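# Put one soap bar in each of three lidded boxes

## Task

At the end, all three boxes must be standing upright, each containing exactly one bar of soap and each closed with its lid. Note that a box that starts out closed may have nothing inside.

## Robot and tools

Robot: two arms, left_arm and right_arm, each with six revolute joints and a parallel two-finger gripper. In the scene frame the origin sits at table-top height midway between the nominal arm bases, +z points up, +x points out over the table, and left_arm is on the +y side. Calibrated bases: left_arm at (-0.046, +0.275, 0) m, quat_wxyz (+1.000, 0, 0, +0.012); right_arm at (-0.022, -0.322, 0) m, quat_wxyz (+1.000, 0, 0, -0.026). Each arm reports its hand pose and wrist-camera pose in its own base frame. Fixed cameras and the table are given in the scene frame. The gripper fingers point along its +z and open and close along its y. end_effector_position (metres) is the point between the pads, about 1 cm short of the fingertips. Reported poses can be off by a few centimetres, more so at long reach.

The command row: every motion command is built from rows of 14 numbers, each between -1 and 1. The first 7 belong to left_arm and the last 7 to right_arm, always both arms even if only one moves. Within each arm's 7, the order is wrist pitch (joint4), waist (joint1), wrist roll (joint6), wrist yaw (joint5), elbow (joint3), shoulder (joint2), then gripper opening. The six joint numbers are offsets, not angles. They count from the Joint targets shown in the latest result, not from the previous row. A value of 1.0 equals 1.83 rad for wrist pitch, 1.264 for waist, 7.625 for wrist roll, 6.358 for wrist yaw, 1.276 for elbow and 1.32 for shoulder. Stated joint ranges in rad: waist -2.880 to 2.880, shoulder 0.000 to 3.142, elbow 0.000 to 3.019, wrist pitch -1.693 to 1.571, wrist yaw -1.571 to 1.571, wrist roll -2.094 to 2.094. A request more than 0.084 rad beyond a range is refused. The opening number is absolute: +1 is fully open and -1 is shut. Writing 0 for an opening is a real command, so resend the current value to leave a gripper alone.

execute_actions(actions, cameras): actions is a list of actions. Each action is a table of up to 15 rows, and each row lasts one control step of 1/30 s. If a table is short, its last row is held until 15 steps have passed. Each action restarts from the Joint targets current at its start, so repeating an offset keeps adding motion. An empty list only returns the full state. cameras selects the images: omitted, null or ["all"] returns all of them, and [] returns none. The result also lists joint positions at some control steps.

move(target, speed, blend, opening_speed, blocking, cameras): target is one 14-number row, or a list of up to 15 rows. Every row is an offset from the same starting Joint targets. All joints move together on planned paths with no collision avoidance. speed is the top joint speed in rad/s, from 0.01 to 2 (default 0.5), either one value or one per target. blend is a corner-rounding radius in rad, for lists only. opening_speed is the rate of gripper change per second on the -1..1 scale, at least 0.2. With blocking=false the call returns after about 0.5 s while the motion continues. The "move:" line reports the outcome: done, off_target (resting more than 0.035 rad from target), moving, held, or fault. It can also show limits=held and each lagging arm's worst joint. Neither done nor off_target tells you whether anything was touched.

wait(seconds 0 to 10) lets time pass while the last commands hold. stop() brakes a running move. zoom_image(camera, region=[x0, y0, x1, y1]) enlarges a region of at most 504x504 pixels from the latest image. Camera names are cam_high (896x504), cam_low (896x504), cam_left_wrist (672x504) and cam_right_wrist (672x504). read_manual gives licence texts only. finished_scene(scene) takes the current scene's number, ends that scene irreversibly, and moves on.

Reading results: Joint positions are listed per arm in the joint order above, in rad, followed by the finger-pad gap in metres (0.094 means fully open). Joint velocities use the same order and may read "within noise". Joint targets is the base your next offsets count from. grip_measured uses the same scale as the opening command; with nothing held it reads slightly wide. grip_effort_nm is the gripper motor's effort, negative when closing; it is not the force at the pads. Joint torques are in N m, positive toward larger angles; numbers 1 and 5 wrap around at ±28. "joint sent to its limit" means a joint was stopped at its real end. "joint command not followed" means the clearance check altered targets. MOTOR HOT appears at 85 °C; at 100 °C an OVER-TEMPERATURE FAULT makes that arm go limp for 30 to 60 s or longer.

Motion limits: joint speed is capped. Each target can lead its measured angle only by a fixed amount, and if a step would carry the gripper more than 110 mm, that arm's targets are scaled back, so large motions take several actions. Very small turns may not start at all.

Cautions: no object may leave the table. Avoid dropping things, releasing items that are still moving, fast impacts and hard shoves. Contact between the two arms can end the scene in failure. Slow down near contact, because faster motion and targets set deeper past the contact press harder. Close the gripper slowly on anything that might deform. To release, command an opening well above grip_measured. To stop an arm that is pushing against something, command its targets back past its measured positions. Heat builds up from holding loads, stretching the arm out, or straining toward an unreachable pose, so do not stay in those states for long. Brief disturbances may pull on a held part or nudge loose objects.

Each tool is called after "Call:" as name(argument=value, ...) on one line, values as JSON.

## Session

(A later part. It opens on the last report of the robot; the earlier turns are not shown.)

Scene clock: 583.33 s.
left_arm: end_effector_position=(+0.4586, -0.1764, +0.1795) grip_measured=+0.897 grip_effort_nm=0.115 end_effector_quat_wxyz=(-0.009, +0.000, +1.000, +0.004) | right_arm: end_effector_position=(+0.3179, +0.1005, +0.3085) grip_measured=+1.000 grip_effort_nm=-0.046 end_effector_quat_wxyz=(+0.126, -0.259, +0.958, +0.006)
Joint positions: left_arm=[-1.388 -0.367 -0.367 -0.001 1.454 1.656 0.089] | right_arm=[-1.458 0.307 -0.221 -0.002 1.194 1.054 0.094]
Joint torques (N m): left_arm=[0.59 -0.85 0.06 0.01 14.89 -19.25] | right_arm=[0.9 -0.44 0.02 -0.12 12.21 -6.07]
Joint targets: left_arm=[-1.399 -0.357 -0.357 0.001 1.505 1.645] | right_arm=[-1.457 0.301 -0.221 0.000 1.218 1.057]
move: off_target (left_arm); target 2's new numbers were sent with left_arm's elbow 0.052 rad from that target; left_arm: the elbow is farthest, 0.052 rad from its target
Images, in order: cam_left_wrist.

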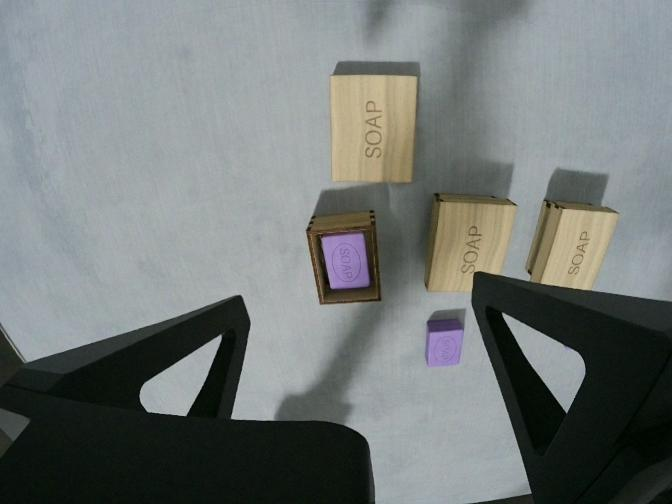

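Call:
move(target=[[0.1415,0.003,0,0,0,0.1886,0.9,0,0,0,0,0,0,1]], cameras=["cam_left_wrist"])

Scene clock: 611.50 s.
left_arm: end_effector_position=(+0.5144, -0.1970, +0.0661) grip_measured=+0.898 grip_effort_nm=0.115 end_effector_quat_wxyz=(-0.003, -0.001, +1.000, +0.002) | right_arm: end_effector_position=(+0.3179, +0.1005, +0.3085) grip_measured=+1.000 grip_effort_nm=-0.051 end_effector_quat_wxyz=(+0.126, -0.259, +0.958, +0.006)
Joint positions: left_arm=[-1.153 -0.365 -0.367 -0.001 1.463 1.888 0.089] | right_arm=[-1.458 0.307 -0.221 -0.002 1.194 1.054 0.094]
Joint torques (N m): left_arm=[1.61 -0.67 0.05 0.01 13.38 -21.01] | right_arm=[0.9 -0.44 0.01 -0.12 12.19 -6.07]
Motor temperatures (°C): left_arm=[28 30 29 28 50 37 30] | right_arm=[32 33 28 30 49 30 30]
Heat: left arm: hottest elbow 50 °C; right arm: hottest elbow 49 °C.
Joint targets: left_arm=[-1.140 -0.353 -0.357 0.001 1.506 1.894] | right_arm=[-1.457 0.301 -0.221 0.000 1.218 1.057]
move: off_target (left_arm); left_arm: the elbow is farthest, 0.042 rad from its target
Images, in order: cam_left_wrist.

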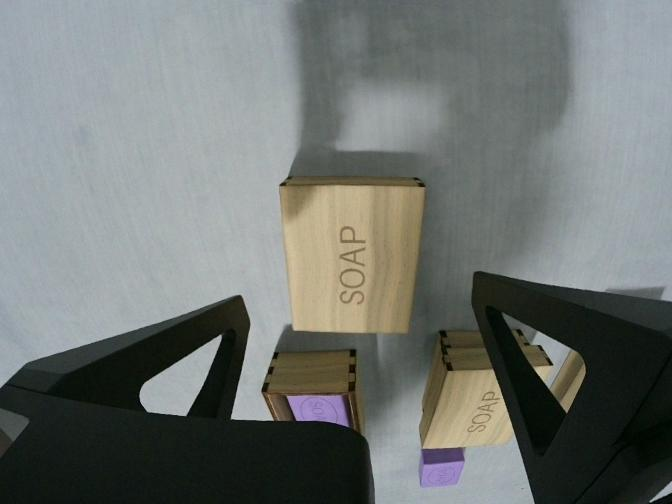

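Call:
move(target=[[0.0612,0,0,0,-0.087,0.0455,0.9,0,0,0,0,0,0,1],[0.0612,0,0,0,-0.087,0.0455,0.2,0,0,0,0,0,0,1]], cameras=["cam_left_wrist"], speed=0.3, opening_speed=0.5)

Scene clock: 632.10 s.
left_arm: end_effector_position=(+0.5122, -0.1962, +0.0204) grip_measured=+0.390 grip_effort_nm=-1.023 end_effector_quat_wxyz=(-0.001, -0.001, +1.000, +0.001) | right_arm: end_effector_position=(+0.3179, +0.1005, +0.3085) grip_measured=+1.000 grip_effort_nm=-0.046 end_effector_quat_wxyz=(+0.126, -0.259, +0.958, +0.006)
Joint positions: left_arm=[-1.041 -0.365 -0.367 -0.001 1.402 1.935 0.065] | right_arm=[-1.458 0.307 -0.221 -0.002 1.194 1.054 0.094]
Joint torques (N m): left_arm=[1.59 -0.62 0.05 0.01 8.35 -20.01] | right_arm=[0.88 -0.44 0.01 -0.12 12.21 -6.01]
Joint targets: left_arm=[-1.028 -0.353 -0.357 0.001 1.395 1.954] | right_arm=[-1.457 0.301 -0.221 0.000 1.218 1.057]
move: done
Images, in order: cam_left_wrist.

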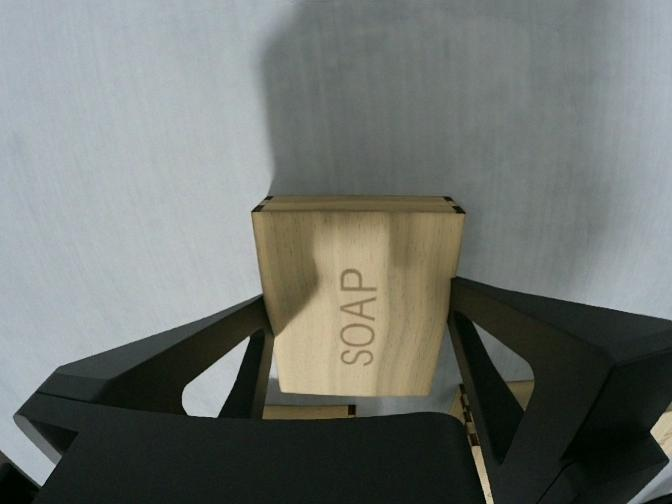

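Call:
move(target=[0,0,0,0,0,0,0.9,0,0,0,0,0,0,1], opening_speed=0.8, cameras=[])

Call:
move(target=[[0,0,0,0,0,-0.12,0.9,0,0,0,0,0,0,1],[-0.0202,-0.0277,-0.0043,0,-0.243,-0.2818,0.9,0,0,0,0,0,0,1]], cameras=["cam_left_wrist"], blend=0.03)

Scene clock: 665.07 s.
left_arm: end_effector_position=(+0.5122, -0.1962, +0.0204) grip_measured=+0.897 grip_effort_nm=0.120 end_effector_quat_wxyz=(-0.001, -0.001, +1.000, +0.001) | right_arm: end_effector_position=(+0.3179, +0.1005, +0.3085) grip_measured=+1.000 grip_effort_nm=-0.051 end_effector_quat_wxyz=(+0.126, -0.259, +0.958, +0.006)
Joint positions: left_arm=[-1.041 -0.365 -0.367 -0.001 1.402 1.935 0.089] | right_arm=[-1.458 0.307 -0.221 -0.002 1.194 1.054 0.094]
Joint torques (N m): left_arm=[1.59 -0.67 0.06 0.01 8.35 -19.9] | right_arm=[0.9 -0.44 0.01 -0.11 12.21 -6.07]
Joint targets: left_arm=[-1.028 -0.353 -0.357 0.001 1.395 1.954] | right_arm=[-1.457 0.301 -0.221 0.000 1.218 1.057]
move: done

Scene clock: 666.63 s.
left_arm: end_effector_position=(+0.4077, -0.1621, +0.0790) grip_measured=+0.898 grip_effort_nm=0.110 end_effector_quat_wxyz=(+0.008, +0.001, +1.000, -0.003) | right_arm: end_effector_position=(+0.3179, +0.1005, +0.3085) grip_measured=+1.000 grip_effort_nm=-0.046 end_effector_quat_wxyz=(+0.126, -0.259, +0.958, +0.006)
Joint positions: left_arm=[-1.055 -0.378 -0.376 -0.001 1.097 1.595 0.089] | right_arm=[-1.458 0.307 -0.221 -0.002 1.194 1.054 0.094]
Joint torques (N m): left_arm=[0.72 -2.37 -0.25 0.01 8.06 -17.26] | right_arm=[0.9 -0.44 0.01 -0.12 12.21 -6.01]
Joint targets: left_arm=[-1.065 -0.389 -0.390 0.001 1.084 1.582] | right_arm=[-1.457 0.301 -0.221 0.000 1.218 1.057]
move: done
Images, in order: cam_left_wrist.

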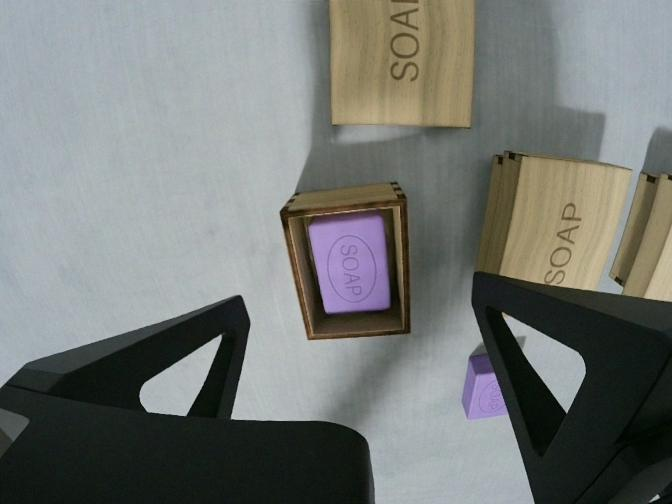

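Call:
move(target=[[0,0,-0.0157,0,0,0,0.9,0,0,0,0,0,0,1],[0.0869,0,-0.0157,0,-0.0533,0.0833,0.9,0,0,0,0,0,0,1],[0.0869,0,-0.0157,0,-0.0533,0.0833,0.1,0,0,0,0,0,0,1]], cameras=["cam_left_wrist"], speed=0.3, opening_speed=0.4)

Scene clock: 687.33 s.
left_arm: end_effector_position=(+0.4026, -0.1601, +0.0232) grip_measured=+0.254 grip_effort_nm=-1.023 end_effector_quat_wxyz=(+0.001, -0.059, +0.998, +0.000) | right_arm: end_effector_position=(+0.3179, +0.1005, +0.3085) grip_measured=+1.000 grip_effort_nm=-0.056 end_effector_quat_wxyz=(+0.126, -0.259, +0.958, +0.006)
Joint positions: left_arm=[-0.918 -0.378 -0.496 -0.001 1.025 1.674 0.059] | right_arm=[-1.458 0.307 -0.221 -0.002 1.194 1.054 0.094]
Joint torques (N m): left_arm=[1.61 -2.43 -0.21 0 7.62 -14.74] | right_arm=[0.9 -0.5 0.01 -0.11 12.21 -6.01]
Motor temperatures (°C): left_arm=[28 30 29 28 44 37 31] | right_arm=[31 33 28 30 49 30 30]
Heat: left arm: hottest elbow 44 °C; right arm: hottest elbow 49 °C.
Joint targets: left_arm=[-0.906 -0.389 -0.509 0.001 1.016 1.692] | right_arm=[-1.457 0.301 -0.221 0.000 1.218 1.057]
move: done
Images, in order: cam_left_wrist.

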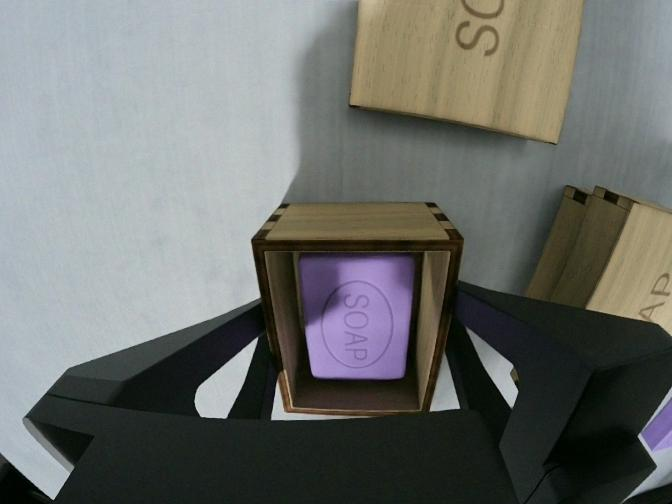

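Call:
move(target=[0,0,0,0,0,0,0.9,0,0,0,0,0,0,1], opening_speed=0.8, cameras=[])

Call:
move(target=[[-0.0869,0,0,0,0.0933,-0.0833,0.9,0,0,0,0,0,0,1],[-0.1279,0.0285,0.0199,0,0.384,0.153,0.9,0,0,0,0,0,0,1],[-0.0667,0.0285,0.0199,0,0.297,0.1985,0.9,0,0,0,0,0,0,1]], cameras=["cam_left_wrist"], blend=[0.03,0.0,0], speed=0.4)

Call:
move(target=[0,0,0,0,0,0,0.2,0,0,0,0,0,0,1], opening_speed=0.5, cameras=["cam_left_wrist"])

Scene clock: 713.90 s.
left_arm: end_effector_position=(+0.4026, -0.1601, +0.0232) grip_measured=+0.897 grip_effort_nm=0.115 end_effector_quat_wxyz=(+0.001, -0.059, +0.998, +0.000) | right_arm: end_effector_position=(+0.3179, +0.1005, +0.3085) grip_measured=+1.000 grip_effort_nm=-0.051 end_effector_quat_wxyz=(+0.126, -0.259, +0.958, +0.006)
Joint positions: left_arm=[-0.918 -0.378 -0.496 -0.001 1.025 1.674 0.089] | right_arm=[-1.458 0.307 -0.221 -0.002 1.194 1.054 0.094]
Joint torques (N m): left_arm=[1.59 -2.37 -0.21 0 7.64 -14.68] | right_arm=[0.91 -0.44 0.01 -0.12 12.21 -6.01]
Joint targets: left_arm=[-0.906 -0.389 -0.509 0.001 1.016 1.692] | right_arm=[-1.457 0.301 -0.221 0.000 1.218 1.057]
move: done

Scene clock: 716.27 s.
left_arm: end_effector_position=(+0.5131, -0.1952, +0.0214) grip_measured=+0.898 grip_effort_nm=0.120 end_effector_quat_wxyz=(+0.000, -0.004, +1.000, +0.001) | right_arm: end_effector_position=(+0.3179, +0.1005, +0.3085) grip_measured=+1.000 grip_effort_nm=-0.051 end_effector_quat_wxyz=(+0.126, -0.259, +0.958, +0.006)
Joint positions: left_arm=[-1.041 -0.363 -0.371 -0.001 1.403 1.933 0.089] | right_arm=[-1.458 0.307 -0.221 -0.002 1.194 1.054 0.094]
Joint torques (N m): left_arm=[1.59 -0.79 0.11 0.01 8.23 -19.84] | right_arm=[0.9 -0.44 0.01 -0.12 12.21 -6.07]
Joint targets: left_arm=[-1.028 -0.352 -0.357 0.001 1.396 1.954] | right_arm=[-1.457 0.301 -0.221 0.000 1.218 1.057]
move: done
Images, in order: cam_left_wrist.

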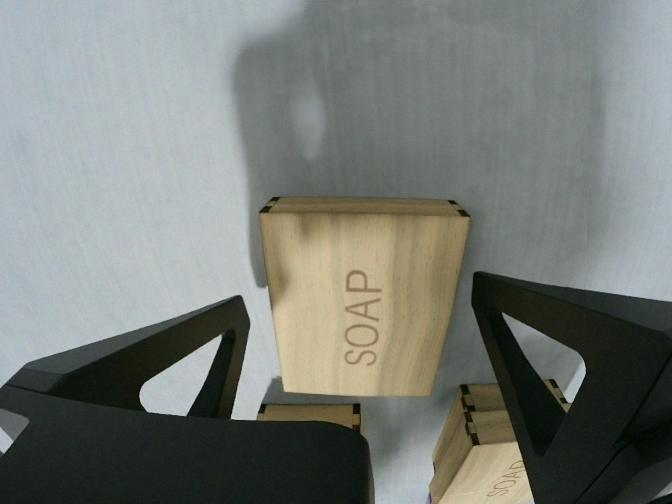

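Scene clock: 717.87 s.
left_arm: end_effector_position=(+0.5131, -0.1952, +0.0214) grip_measured=+0.385 grip_effort_nm=-1.018 end_effector_quat_wxyz=(+0.000, -0.004, +1.000, +0.001) | right_arm: end_effector_position=(+0.3179, +0.1005, +0.3085) grip_measured=+1.000 grip_effort_nm=-0.056 end_effector_quat_wxyz=(+0.126, -0.259, +0.958, +0.006)
Joint positions: left_arm=[-1.041 -0.363 -0.371 -0.001 1.403 1.933 0.065] | right_arm=[-1.458 0.307 -0.221 -0.002 1.194 1.054 0.094]
Joint torques (N m): left_arm=[1.61 -0.79 0.1 0.01 8.34 -19.9] | right_arm=[0.9 -0.5 0.01 -0.12 12.21 -6.07]
Joint targets: left_arm=[-1.028 -0.352 -0.358 0.001 1.396 1.954] | right_arm=[-1.457 0.301 -0.221 0.000 1.218 1.057]
move: done
Images, in order: cam_left_wrist.

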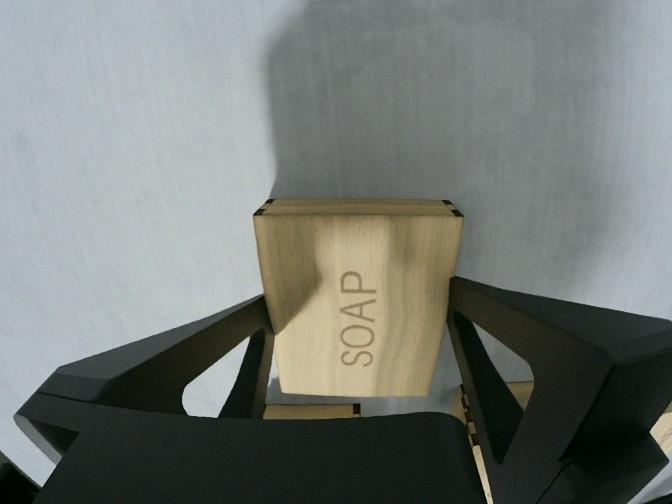

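Call:
move(target=[[-0.03,0,0,0,0.094,-0.08,0.2,0,0,0,0,0,0,1],[-0.0383,-0.0293,-0.0199,0,-0.239,-0.2894,0.2,0,0,0,0,0,0,1]], cameras=["cam_left_wrist","cam_low"], blend=0.05, speed=0.4)

Call:
zoom_image(camera="cam_low", region=[480, 240, 580, 320])

Scene clock: 736.40 s.
left_arm: end_effector_position=(+0.4028, -0.1603, +0.0844) grip_measured=+0.384 grip_effort_nm=-1.038 end_effector_quat_wxyz=(+0.000, -0.058, +0.998, +0.001) | right_arm: end_effector_position=(+0.3179, +0.1005, +0.3085) grip_measured=+1.000 grip_effort_nm=-0.051 end_effector_quat_wxyz=(+0.126, -0.259, +0.958, +0.006)
Joint positions: left_arm=[-1.088 -0.378 -0.495 -0.001 1.103 1.587 0.065] | right_arm=[-1.458 0.307 -0.221 -0.002 1.194 1.054 0.094]
Joint torques (N m): left_arm=[0.69 -2.43 -0.23 0 8.17 -17.14] | right_arm=[0.88 -0.44 0.01 -0.11 12.21 -6.07]
Joint targets: left_arm=[-1.098 -0.389 -0.509 0.001 1.091 1.572] | right_arm=[-1.457 0.301 -0.221 0.000 1.218 1.057]
move: done
Images, in order: cam_low, cam_left_wrist.

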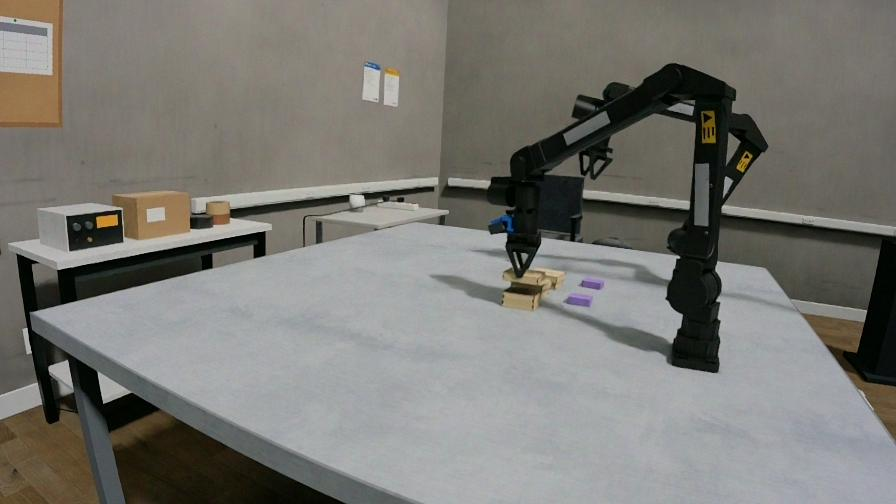

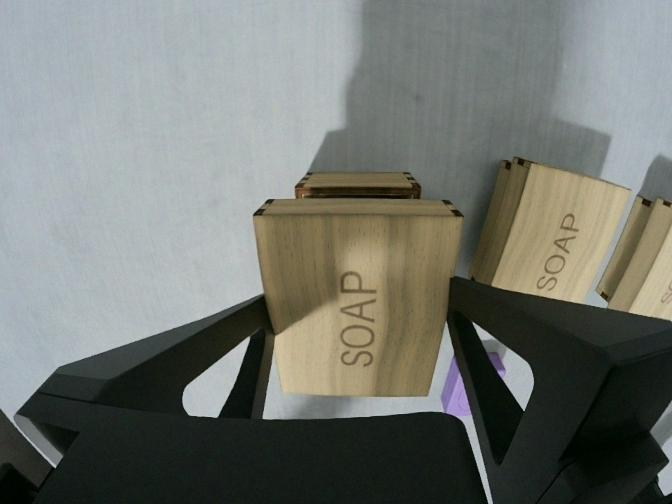

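Scaled by 5.040 from the camera's 896x504 image, which has a finer 1280x720 frame.

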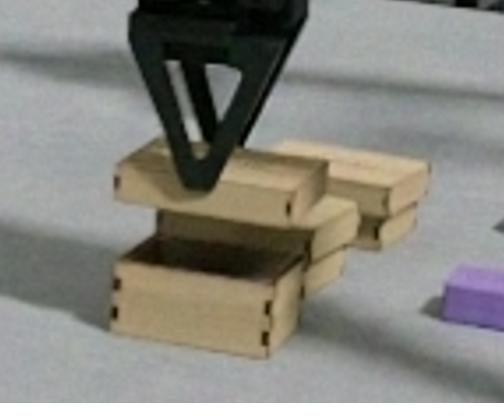

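Call:
move(target=[0.0519,0,0,0,-0.0274,0.0508,0.2,0,0,0,0,0,0,1], cameras=["cam_left_wrist","cam_low"], speed=0.15)

Call:
zoom_image(camera="cam_low", region=[480, 250, 570, 320])

Call:
zoom_image(camera="cam_left_wrist", region=[230, 150, 480, 250])

Scene clock: 759.83 s.
left_arm: end_effector_position=(+0.4026, -0.1602, +0.0594) grip_measured=+0.384 grip_effort_nm=-1.038 end_effector_quat_wxyz=(+0.002, -0.059, +0.998, +0.000) | right_arm: end_effector_position=(+0.3179, +0.1005, +0.3085) grip_measured=+1.000 grip_effort_nm=-0.051 end_effector_quat_wxyz=(+0.126, -0.259, +0.958, +0.006)
Joint positions: left_arm=[-1.016 -0.378 -0.496 -0.001 1.065 1.618 0.065] | right_arm=[-1.458 0.307 -0.221 -0.002 1.194 1.054 0.094]
Joint torques (N m): left_arm=[1.59 -2.43 -0.21 0 8.01 -13.98] | right_arm=[0.9 -0.44 0.02 -0.12 12.21 -6.07]
Joint targets: left_arm=[-1.003 -0.389 -0.509 0.001 1.055 1.639] | right_arm=[-1.457 0.301 -0.221 0.000 1.218 1.057]
move: done
Images, in order: cam_low, cam_left_wrist.

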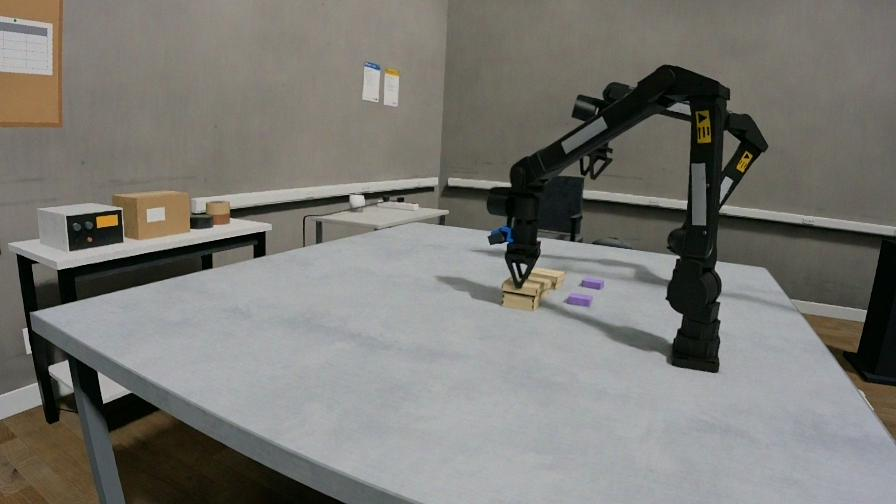

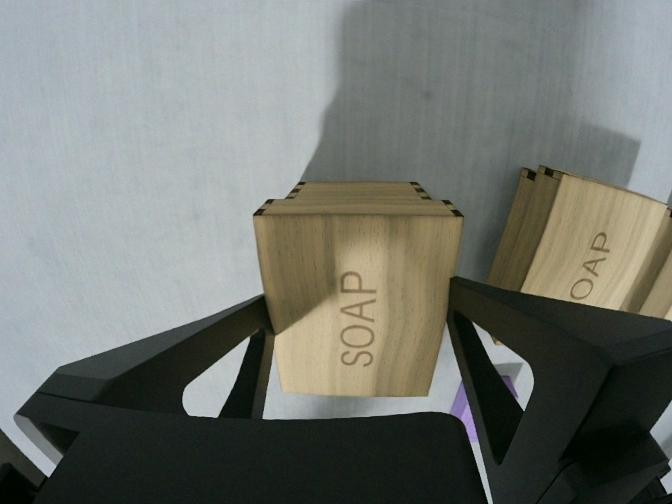

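Scaled by 5.600 from the camera's 896x504 image, which has a finer 1280x720 frame.

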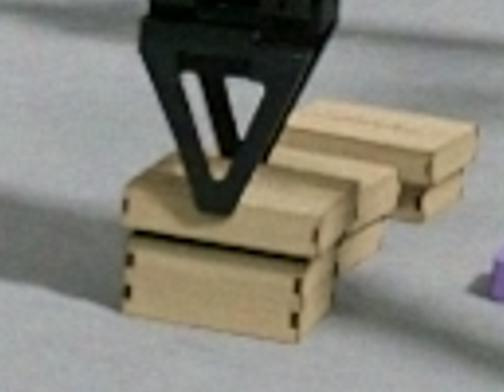

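Scaled by 2.016 from the camera's 672x504 image, which has a finer 960x720 frame.

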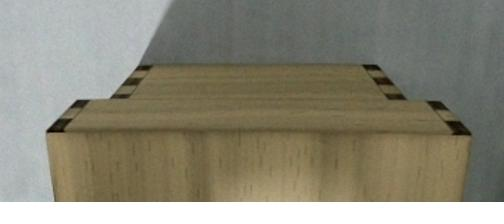

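Call:
move(target=[[-0.0164,0,0,0,0.0705,-0.03,0.2,0,0,0,0,0,0,1],[0.0033,0,0,0,0.0047,0.0091,0.2,0,0,0,0,0,0,1]], cameras=["cam_left_wrist","cam_low"], speed=0.15)

Call:
zoom_image(camera="cam_low", region=[480, 250, 570, 320])

Call:
zoom_image(camera="cam_left_wrist", region=[230, 150, 480, 250])

Scene clock: 825.90 s.
left_arm: end_effector_position=(+0.4061, -0.1616, +0.0577) grip_measured=+0.384 grip_effort_nm=-1.043 end_effector_quat_wxyz=(+0.003, -0.059, +0.998, -0.001) | right_arm: end_effector_position=(+0.3179, +0.1005, +0.3085) grip_measured=+1.000 grip_effort_nm=-0.051 end_effector_quat_wxyz=(+0.126, -0.259, +0.958, +0.006)
Joint positions: left_arm=[-1.01 -0.378 -0.496 -0.001 1.072 1.627 0.065] | right_arm=[-1.458 0.307 -0.221 -0.002 1.194 1.054 0.094]
Joint torques (N m): left_arm=[1.89 -2.43 -0.21 0 7.94 -13.92] | right_arm=[0.91 -0.44 0.01 -0.12 12.21 -6.07]
Joint targets: left_arm=[-0.997 -0.389 -0.509 0.001 1.062 1.651] | right_arm=[-1.457 0.301 -0.221 0.000 1.218 1.057]
move: done
Images, in order: cam_low, cam_left_wrist.

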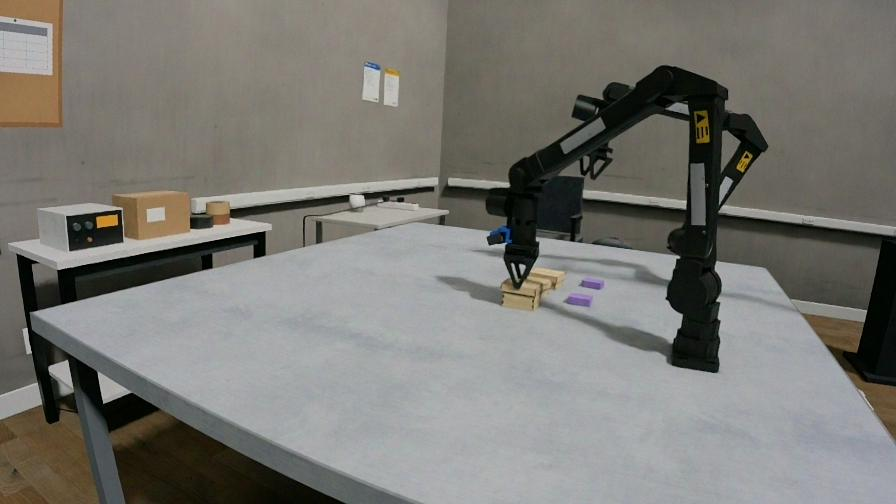

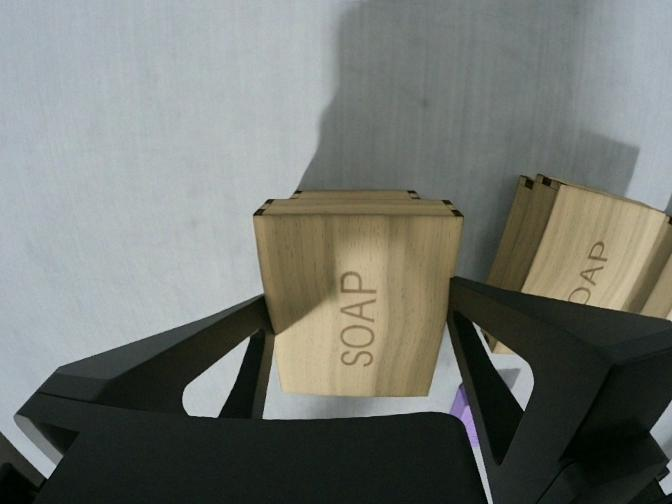

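Scaled by 5.600 from the camera's 896x504 image, which has a finer 1280x720 frame.

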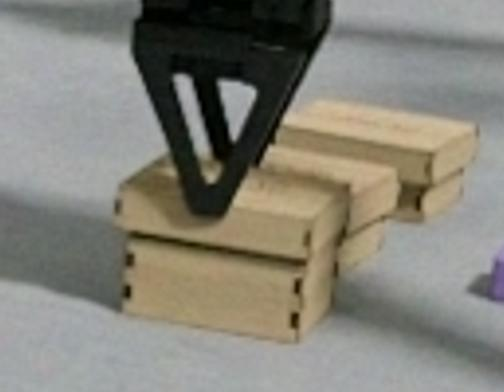

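Scaled by 2.016 from the camera's 672x504 image, which has a finer 960x720 frame.

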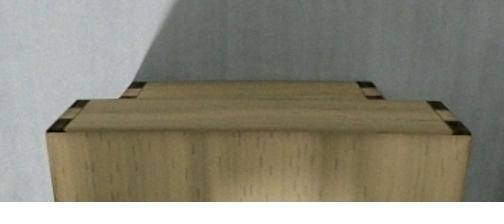

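Call:
move(target=[0.0161,0,0,0,-0.008,0.0126,0.2,0,0,0,0,0,0,1], cameras=["cam_left_wrist","cam_low"], speed=0.05)

Call:
zoom_image(camera="cam_low", region=[480, 250, 570, 320])

Scene clock: 839.70 s.
left_arm: end_effector_position=(+0.4089, -0.1629, +0.0554) grip_measured=+0.384 grip_effort_nm=-1.038 end_effector_quat_wxyz=(+0.008, -0.059, +0.998, -0.003) | right_arm: end_effector_position=(+0.3179, +0.1005, +0.3085) grip_measured=+1.000 grip_effort_nm=-0.046 end_effector_quat_wxyz=(+0.126, -0.259, +0.958, +0.006)
Joint positions: left_arm=[-0.993 -0.379 -0.496 -0.001 1.07 1.631 0.065] | right_arm=[-1.458 0.307 -0.221 -0.002 1.194 1.054 0.094]
Joint torques (N m): left_arm=[2.39 -2.78 -0.19 -0.02 7.36 -12.86] | right_arm=[0.88 -0.5 0.02 -0.12 12.19 -6.01]
Joint targets: left_arm=[-0.968 -0.390 -0.509 0.001 1.052 1.668] | right_arm=[-1.457 0.301 -0.221 0.000 1.218 1.057]
move: off_target (left_arm); left_arm: the shoulder is farthest, 0.036 rad from its target
Images, in order: cam_low, cam_left_wrist.

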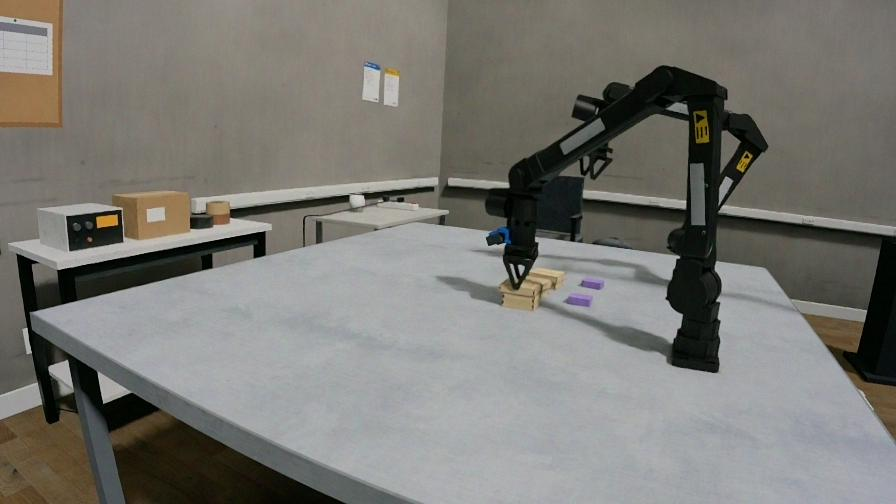

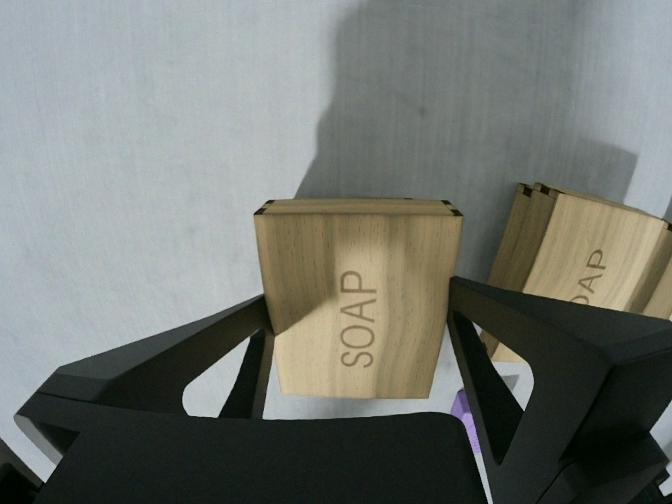

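Scaled by 5.600 from the camera's 896x504 image, which has a finer 1280x720 frame.

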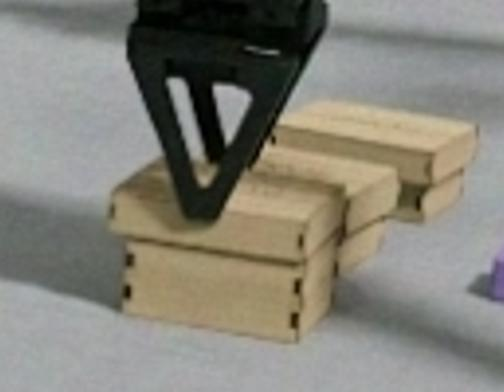

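Call:
move(target=[-0.013,0,0,0,-0.003,0,0.2,0,0,0,0,0,0,1], cameras=["cam_left_wrist","cam_low"], speed=0.03)

Call:
zoom_image(camera="cam_low", region=[480, 250, 570, 320])

Call:
zoom_image(camera="cam_right_wrist", region=[60, 30, 190, 130])

Scene clock: 859.87 s.
left_arm: end_effector_position=(+0.4087, -0.1629, +0.0553) grip_measured=+0.384 grip_effort_nm=-1.038 end_effector_quat_wxyz=(+0.008, -0.059, +0.998, -0.003) | right_arm: end_effector_position=(+0.3179, +0.1005, +0.3085) grip_measured=+1.000 grip_effort_nm=-0.046 end_effector_quat_wxyz=(+0.126, -0.259, +0.958, +0.006)
Joint positions: left_arm=[-0.993 -0.379 -0.496 -0.001 1.07 1.631 0.065] | right_arm=[-1.458 0.307 -0.221 -0.002 1.194 1.054 0.094]
Joint torques (N m): left_arm=[1.17 -2.37 -0.21 0 6.84 -12.86] | right_arm=[0.91 -0.44 0.01 -0.12 12.21 -6.07]
Joint targets: left_arm=[-0.992 -0.389 -0.509 0.001 1.047 1.668] | right_arm=[-1.457 0.301 -0.221 0.000 1.218 1.057]
move: off_target (left_arm); left_arm: the shoulder is farthest, 0.037 rad from its target
Images, in order: cam_low, cam_left_wrist.

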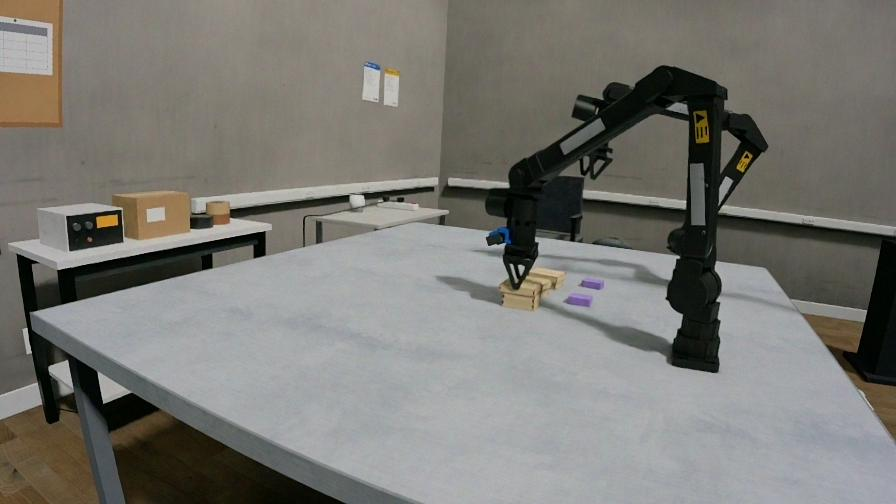

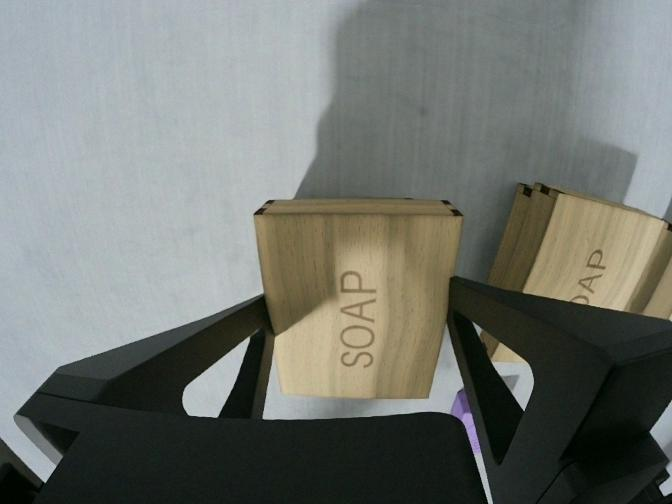

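Scaled by 5.600 from the camera's 896x504 image, which has a finer 1280x720 frame.

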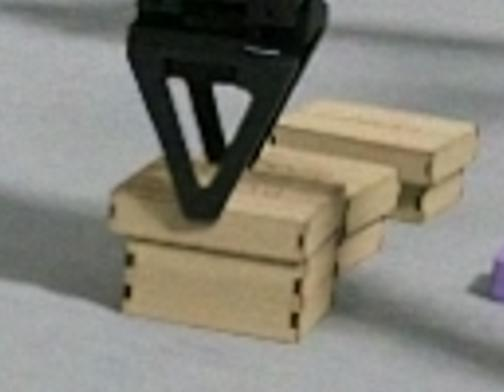

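This scene's latest camera images include none from cam_right_wrist. They are from: cam_low, cam_left_wrist. cam_right_wrist's image comes with the result of a call that names it in "cameras".

Call:
move(target=[-0.008,0,0,0,-0.006,0,0.2,0,0,0,0,0,0,1], cameras=["cam_left_wrist","cam_low","cam_right_wrist"], speed=0.03)

Call:
zoom_image(camera="cam_low", region=[480, 250, 570, 320])

Call:
zoom_image(camera="cam_right_wrist", region=[50, 30, 210, 150])

Scene clock: 872.83 s.
left_arm: end_effector_position=(+0.4085, -0.1628, +0.0552) grip_measured=+0.384 grip_effort_nm=-1.033 end_effector_quat_wxyz=(+0.007, -0.059, +0.998, -0.003) | right_arm: end_effector_position=(+0.3179, +0.1005, +0.3085) grip_measured=+1.000 grip_effort_nm=-0.051 end_effector_quat_wxyz=(+0.126, -0.259, +0.958, +0.006)
Joint positions: left_arm=[-0.993 -0.379 -0.496 -0.001 1.07 1.631 0.065] | right_arm=[-1.458 0.307 -0.221 -0.002 1.194 1.054 0.094]
Joint torques (N m): left_arm=[0.61 -2.43 -0.21 0 6.2 -12.86] | right_arm=[0.9 -0.44 0.02 -0.12 12.19 -6.07]
Joint targets: left_arm=[-1.006 -0.389 -0.509 0.001 1.040 1.668] | right_arm=[-1.457 0.301 -0.221 0.000 1.218 1.057]
move: off_target (left_arm); left_arm: the shoulder is farthest, 0.037 rad from its target
Images, in order: cam_low, cam_left_wrist, cam_right_wrist.

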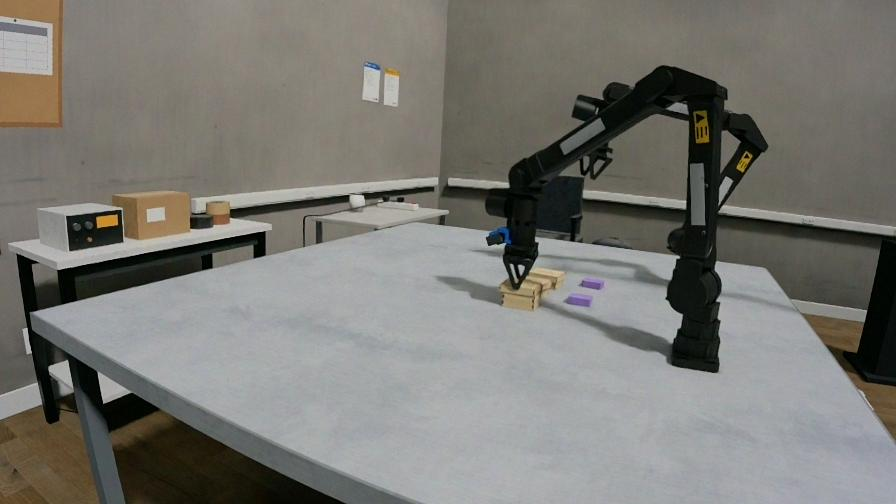

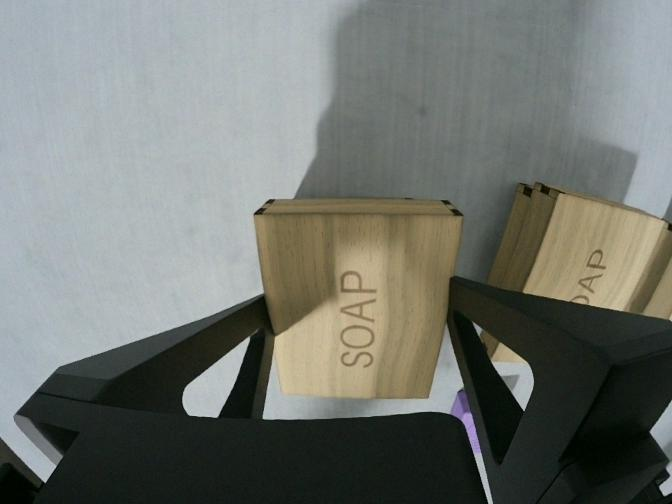

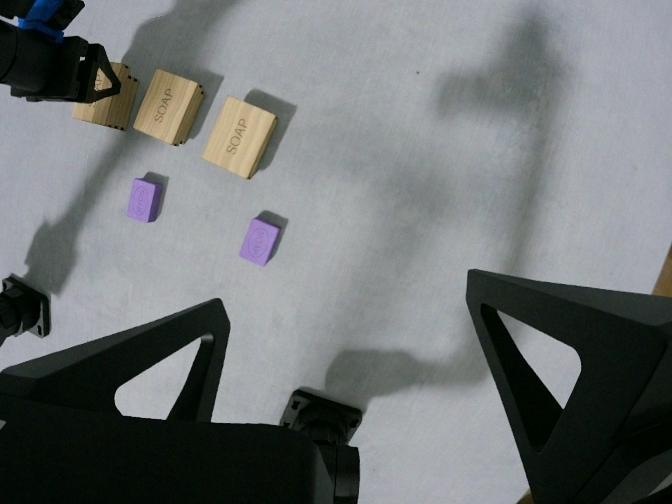

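Scaled by 5.600 from the camera's 896x504 image, which has a finer 1280x720 frame.

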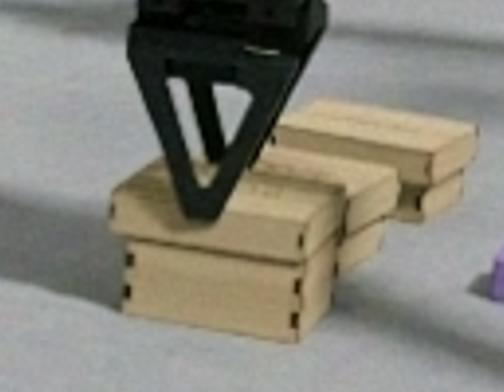

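Scaled by 3.150 from the camera's 672x504 image, which has a finer 960x720 frame.

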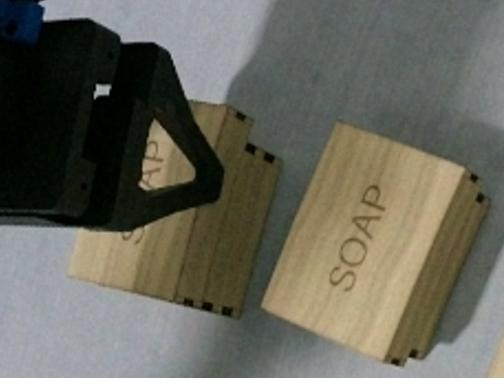

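Call:
move(target=[-0.007,0,0,0,-0.004,0,0.2,0,0,0,0,0,0,1], cameras=["cam_low"], speed=0.03)

Call:
zoom_image(camera="cam_low", region=[480, 250, 570, 320])

Scene clock: 888.77 s.
left_arm: end_effector_position=(+0.4068, -0.1621, +0.0549) grip_measured=+0.384 grip_effort_nm=-1.038 end_effector_quat_wxyz=(+0.005, -0.059, +0.998, -0.001) | right_arm: end_effector_position=(+0.3179, +0.1005, +0.3085) grip_measured=+1.000 grip_effort_nm=-0.051 end_effector_quat_wxyz=(+0.126, -0.259, +0.958, +0.006)
Joint positions: left_arm=[-0.999 -0.379 -0.496 -0.001 1.069 1.631 0.065] | right_arm=[-1.458 0.307 -0.221 -0.002 1.194 1.054 0.094]
Joint torques (N m): left_arm=[0.32 -2.37 -0.2 0.01 5.79 -12.86] | right_arm=[0.9 -0.5 0.01 -0.11 12.21 -6.07]
Motor temperatures (°C): left_arm=[28 29 29 28 39 35 33] | right_arm=[31 33 28 30 51 29 30]
Heat: left arm: hottest elbow 39 °C; right arm: hottest elbow 51 °C.
Joint targets: left_arm=[-1.019 -0.389 -0.509 0.001 1.035 1.668] | right_arm=[-1.457 0.301 -0.221 0.000 1.218 1.057]
move: off_target (left_arm); left_arm: the shoulder is farthest, 0.037 rad from its target
Images, in order: cam_low.

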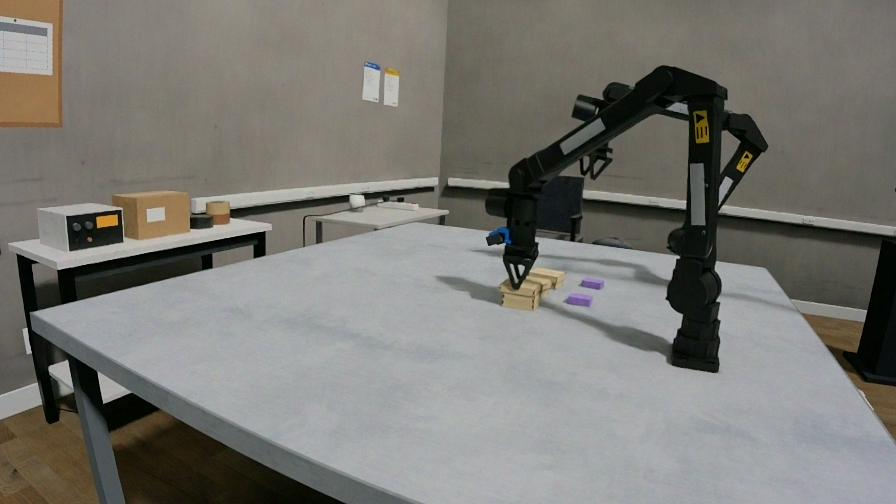

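Scaled by 5.600 from the camera's 896x504 image, which has a finer 1280x720 frame.

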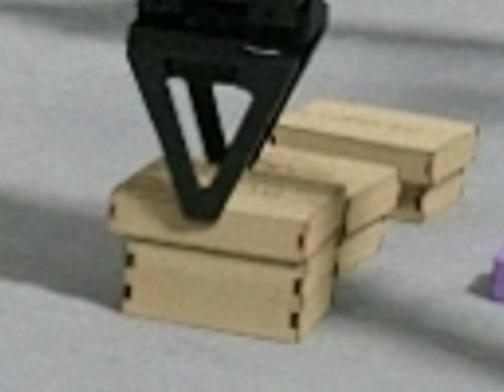

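Call:
move(target=[[-0.006,0.0182,0,0,0.0823,-0.044,0.2,0,0,0,0,0,0,1],[0.0049,0.0182,0,0,0.0251,-0.0189,0.2,0,0,0,0,0,0,1]], cameras=["cam_left_wrist","cam_low"], speed=0.12)

Call:
zoom_image(camera="cam_low", region=[480, 250, 570, 320])

Call:
zoom_image(camera="cam_left_wrist", region=[230, 150, 480, 250])

Scene clock: 923.87 s.
left_arm: end_effector_position=(+0.4083, -0.1622, +0.0592) grip_measured=+0.384 grip_effort_nm=-1.038 end_effector_quat_wxyz=(+0.002, -0.059, +0.998, +0.000) | right_arm: end_effector_position=(+0.3179, +0.1005, +0.3085) grip_measured=+1.000 grip_effort_nm=-0.046 end_effector_quat_wxyz=(+0.126, -0.259, +0.958, +0.006)
Joint positions: left_arm=[-1.018 -0.378 -0.496 -0.001 1.082 1.631 0.065] | right_arm=[-1.458 0.307 -0.221 -0.002 1.194 1.054 0.094]
Joint torques (N m): left_arm=[1.42 -0.73 -0.2 0.01 7.62 -15.27] | right_arm=[0.91 -0.44 0.02 -0.12 12.21 -6.07]
Joint targets: left_arm=[-1.010 -0.367 -0.509 0.001 1.067 1.643] | right_arm=[-1.457 0.301 -0.221 0.000 1.218 1.057]
move: done
Images, in order: cam_low, cam_left_wrist.

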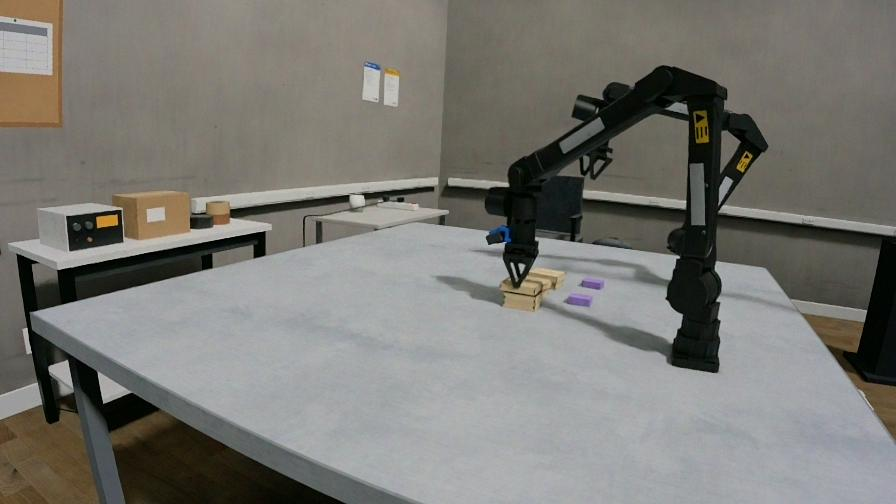

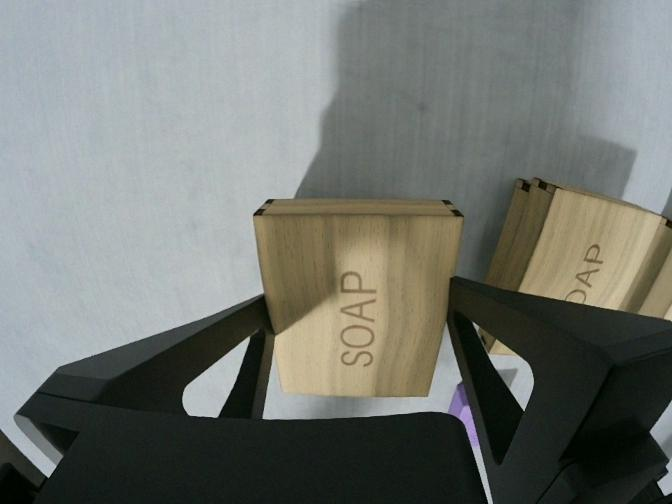

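Scaled by 5.600 from the camera's 896x504 image, which has a finer 1280x720 frame.

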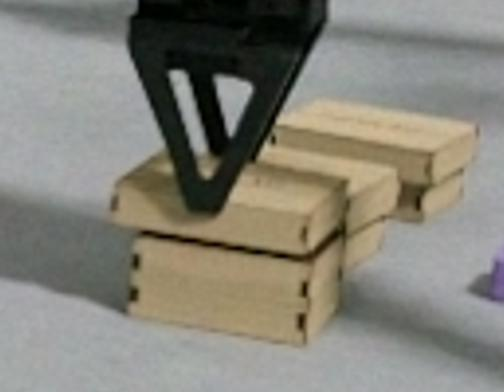

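Scaled by 2.016 from the camera's 672x504 image, which has a finer 960x720 frame.

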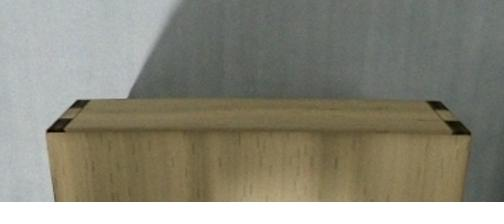

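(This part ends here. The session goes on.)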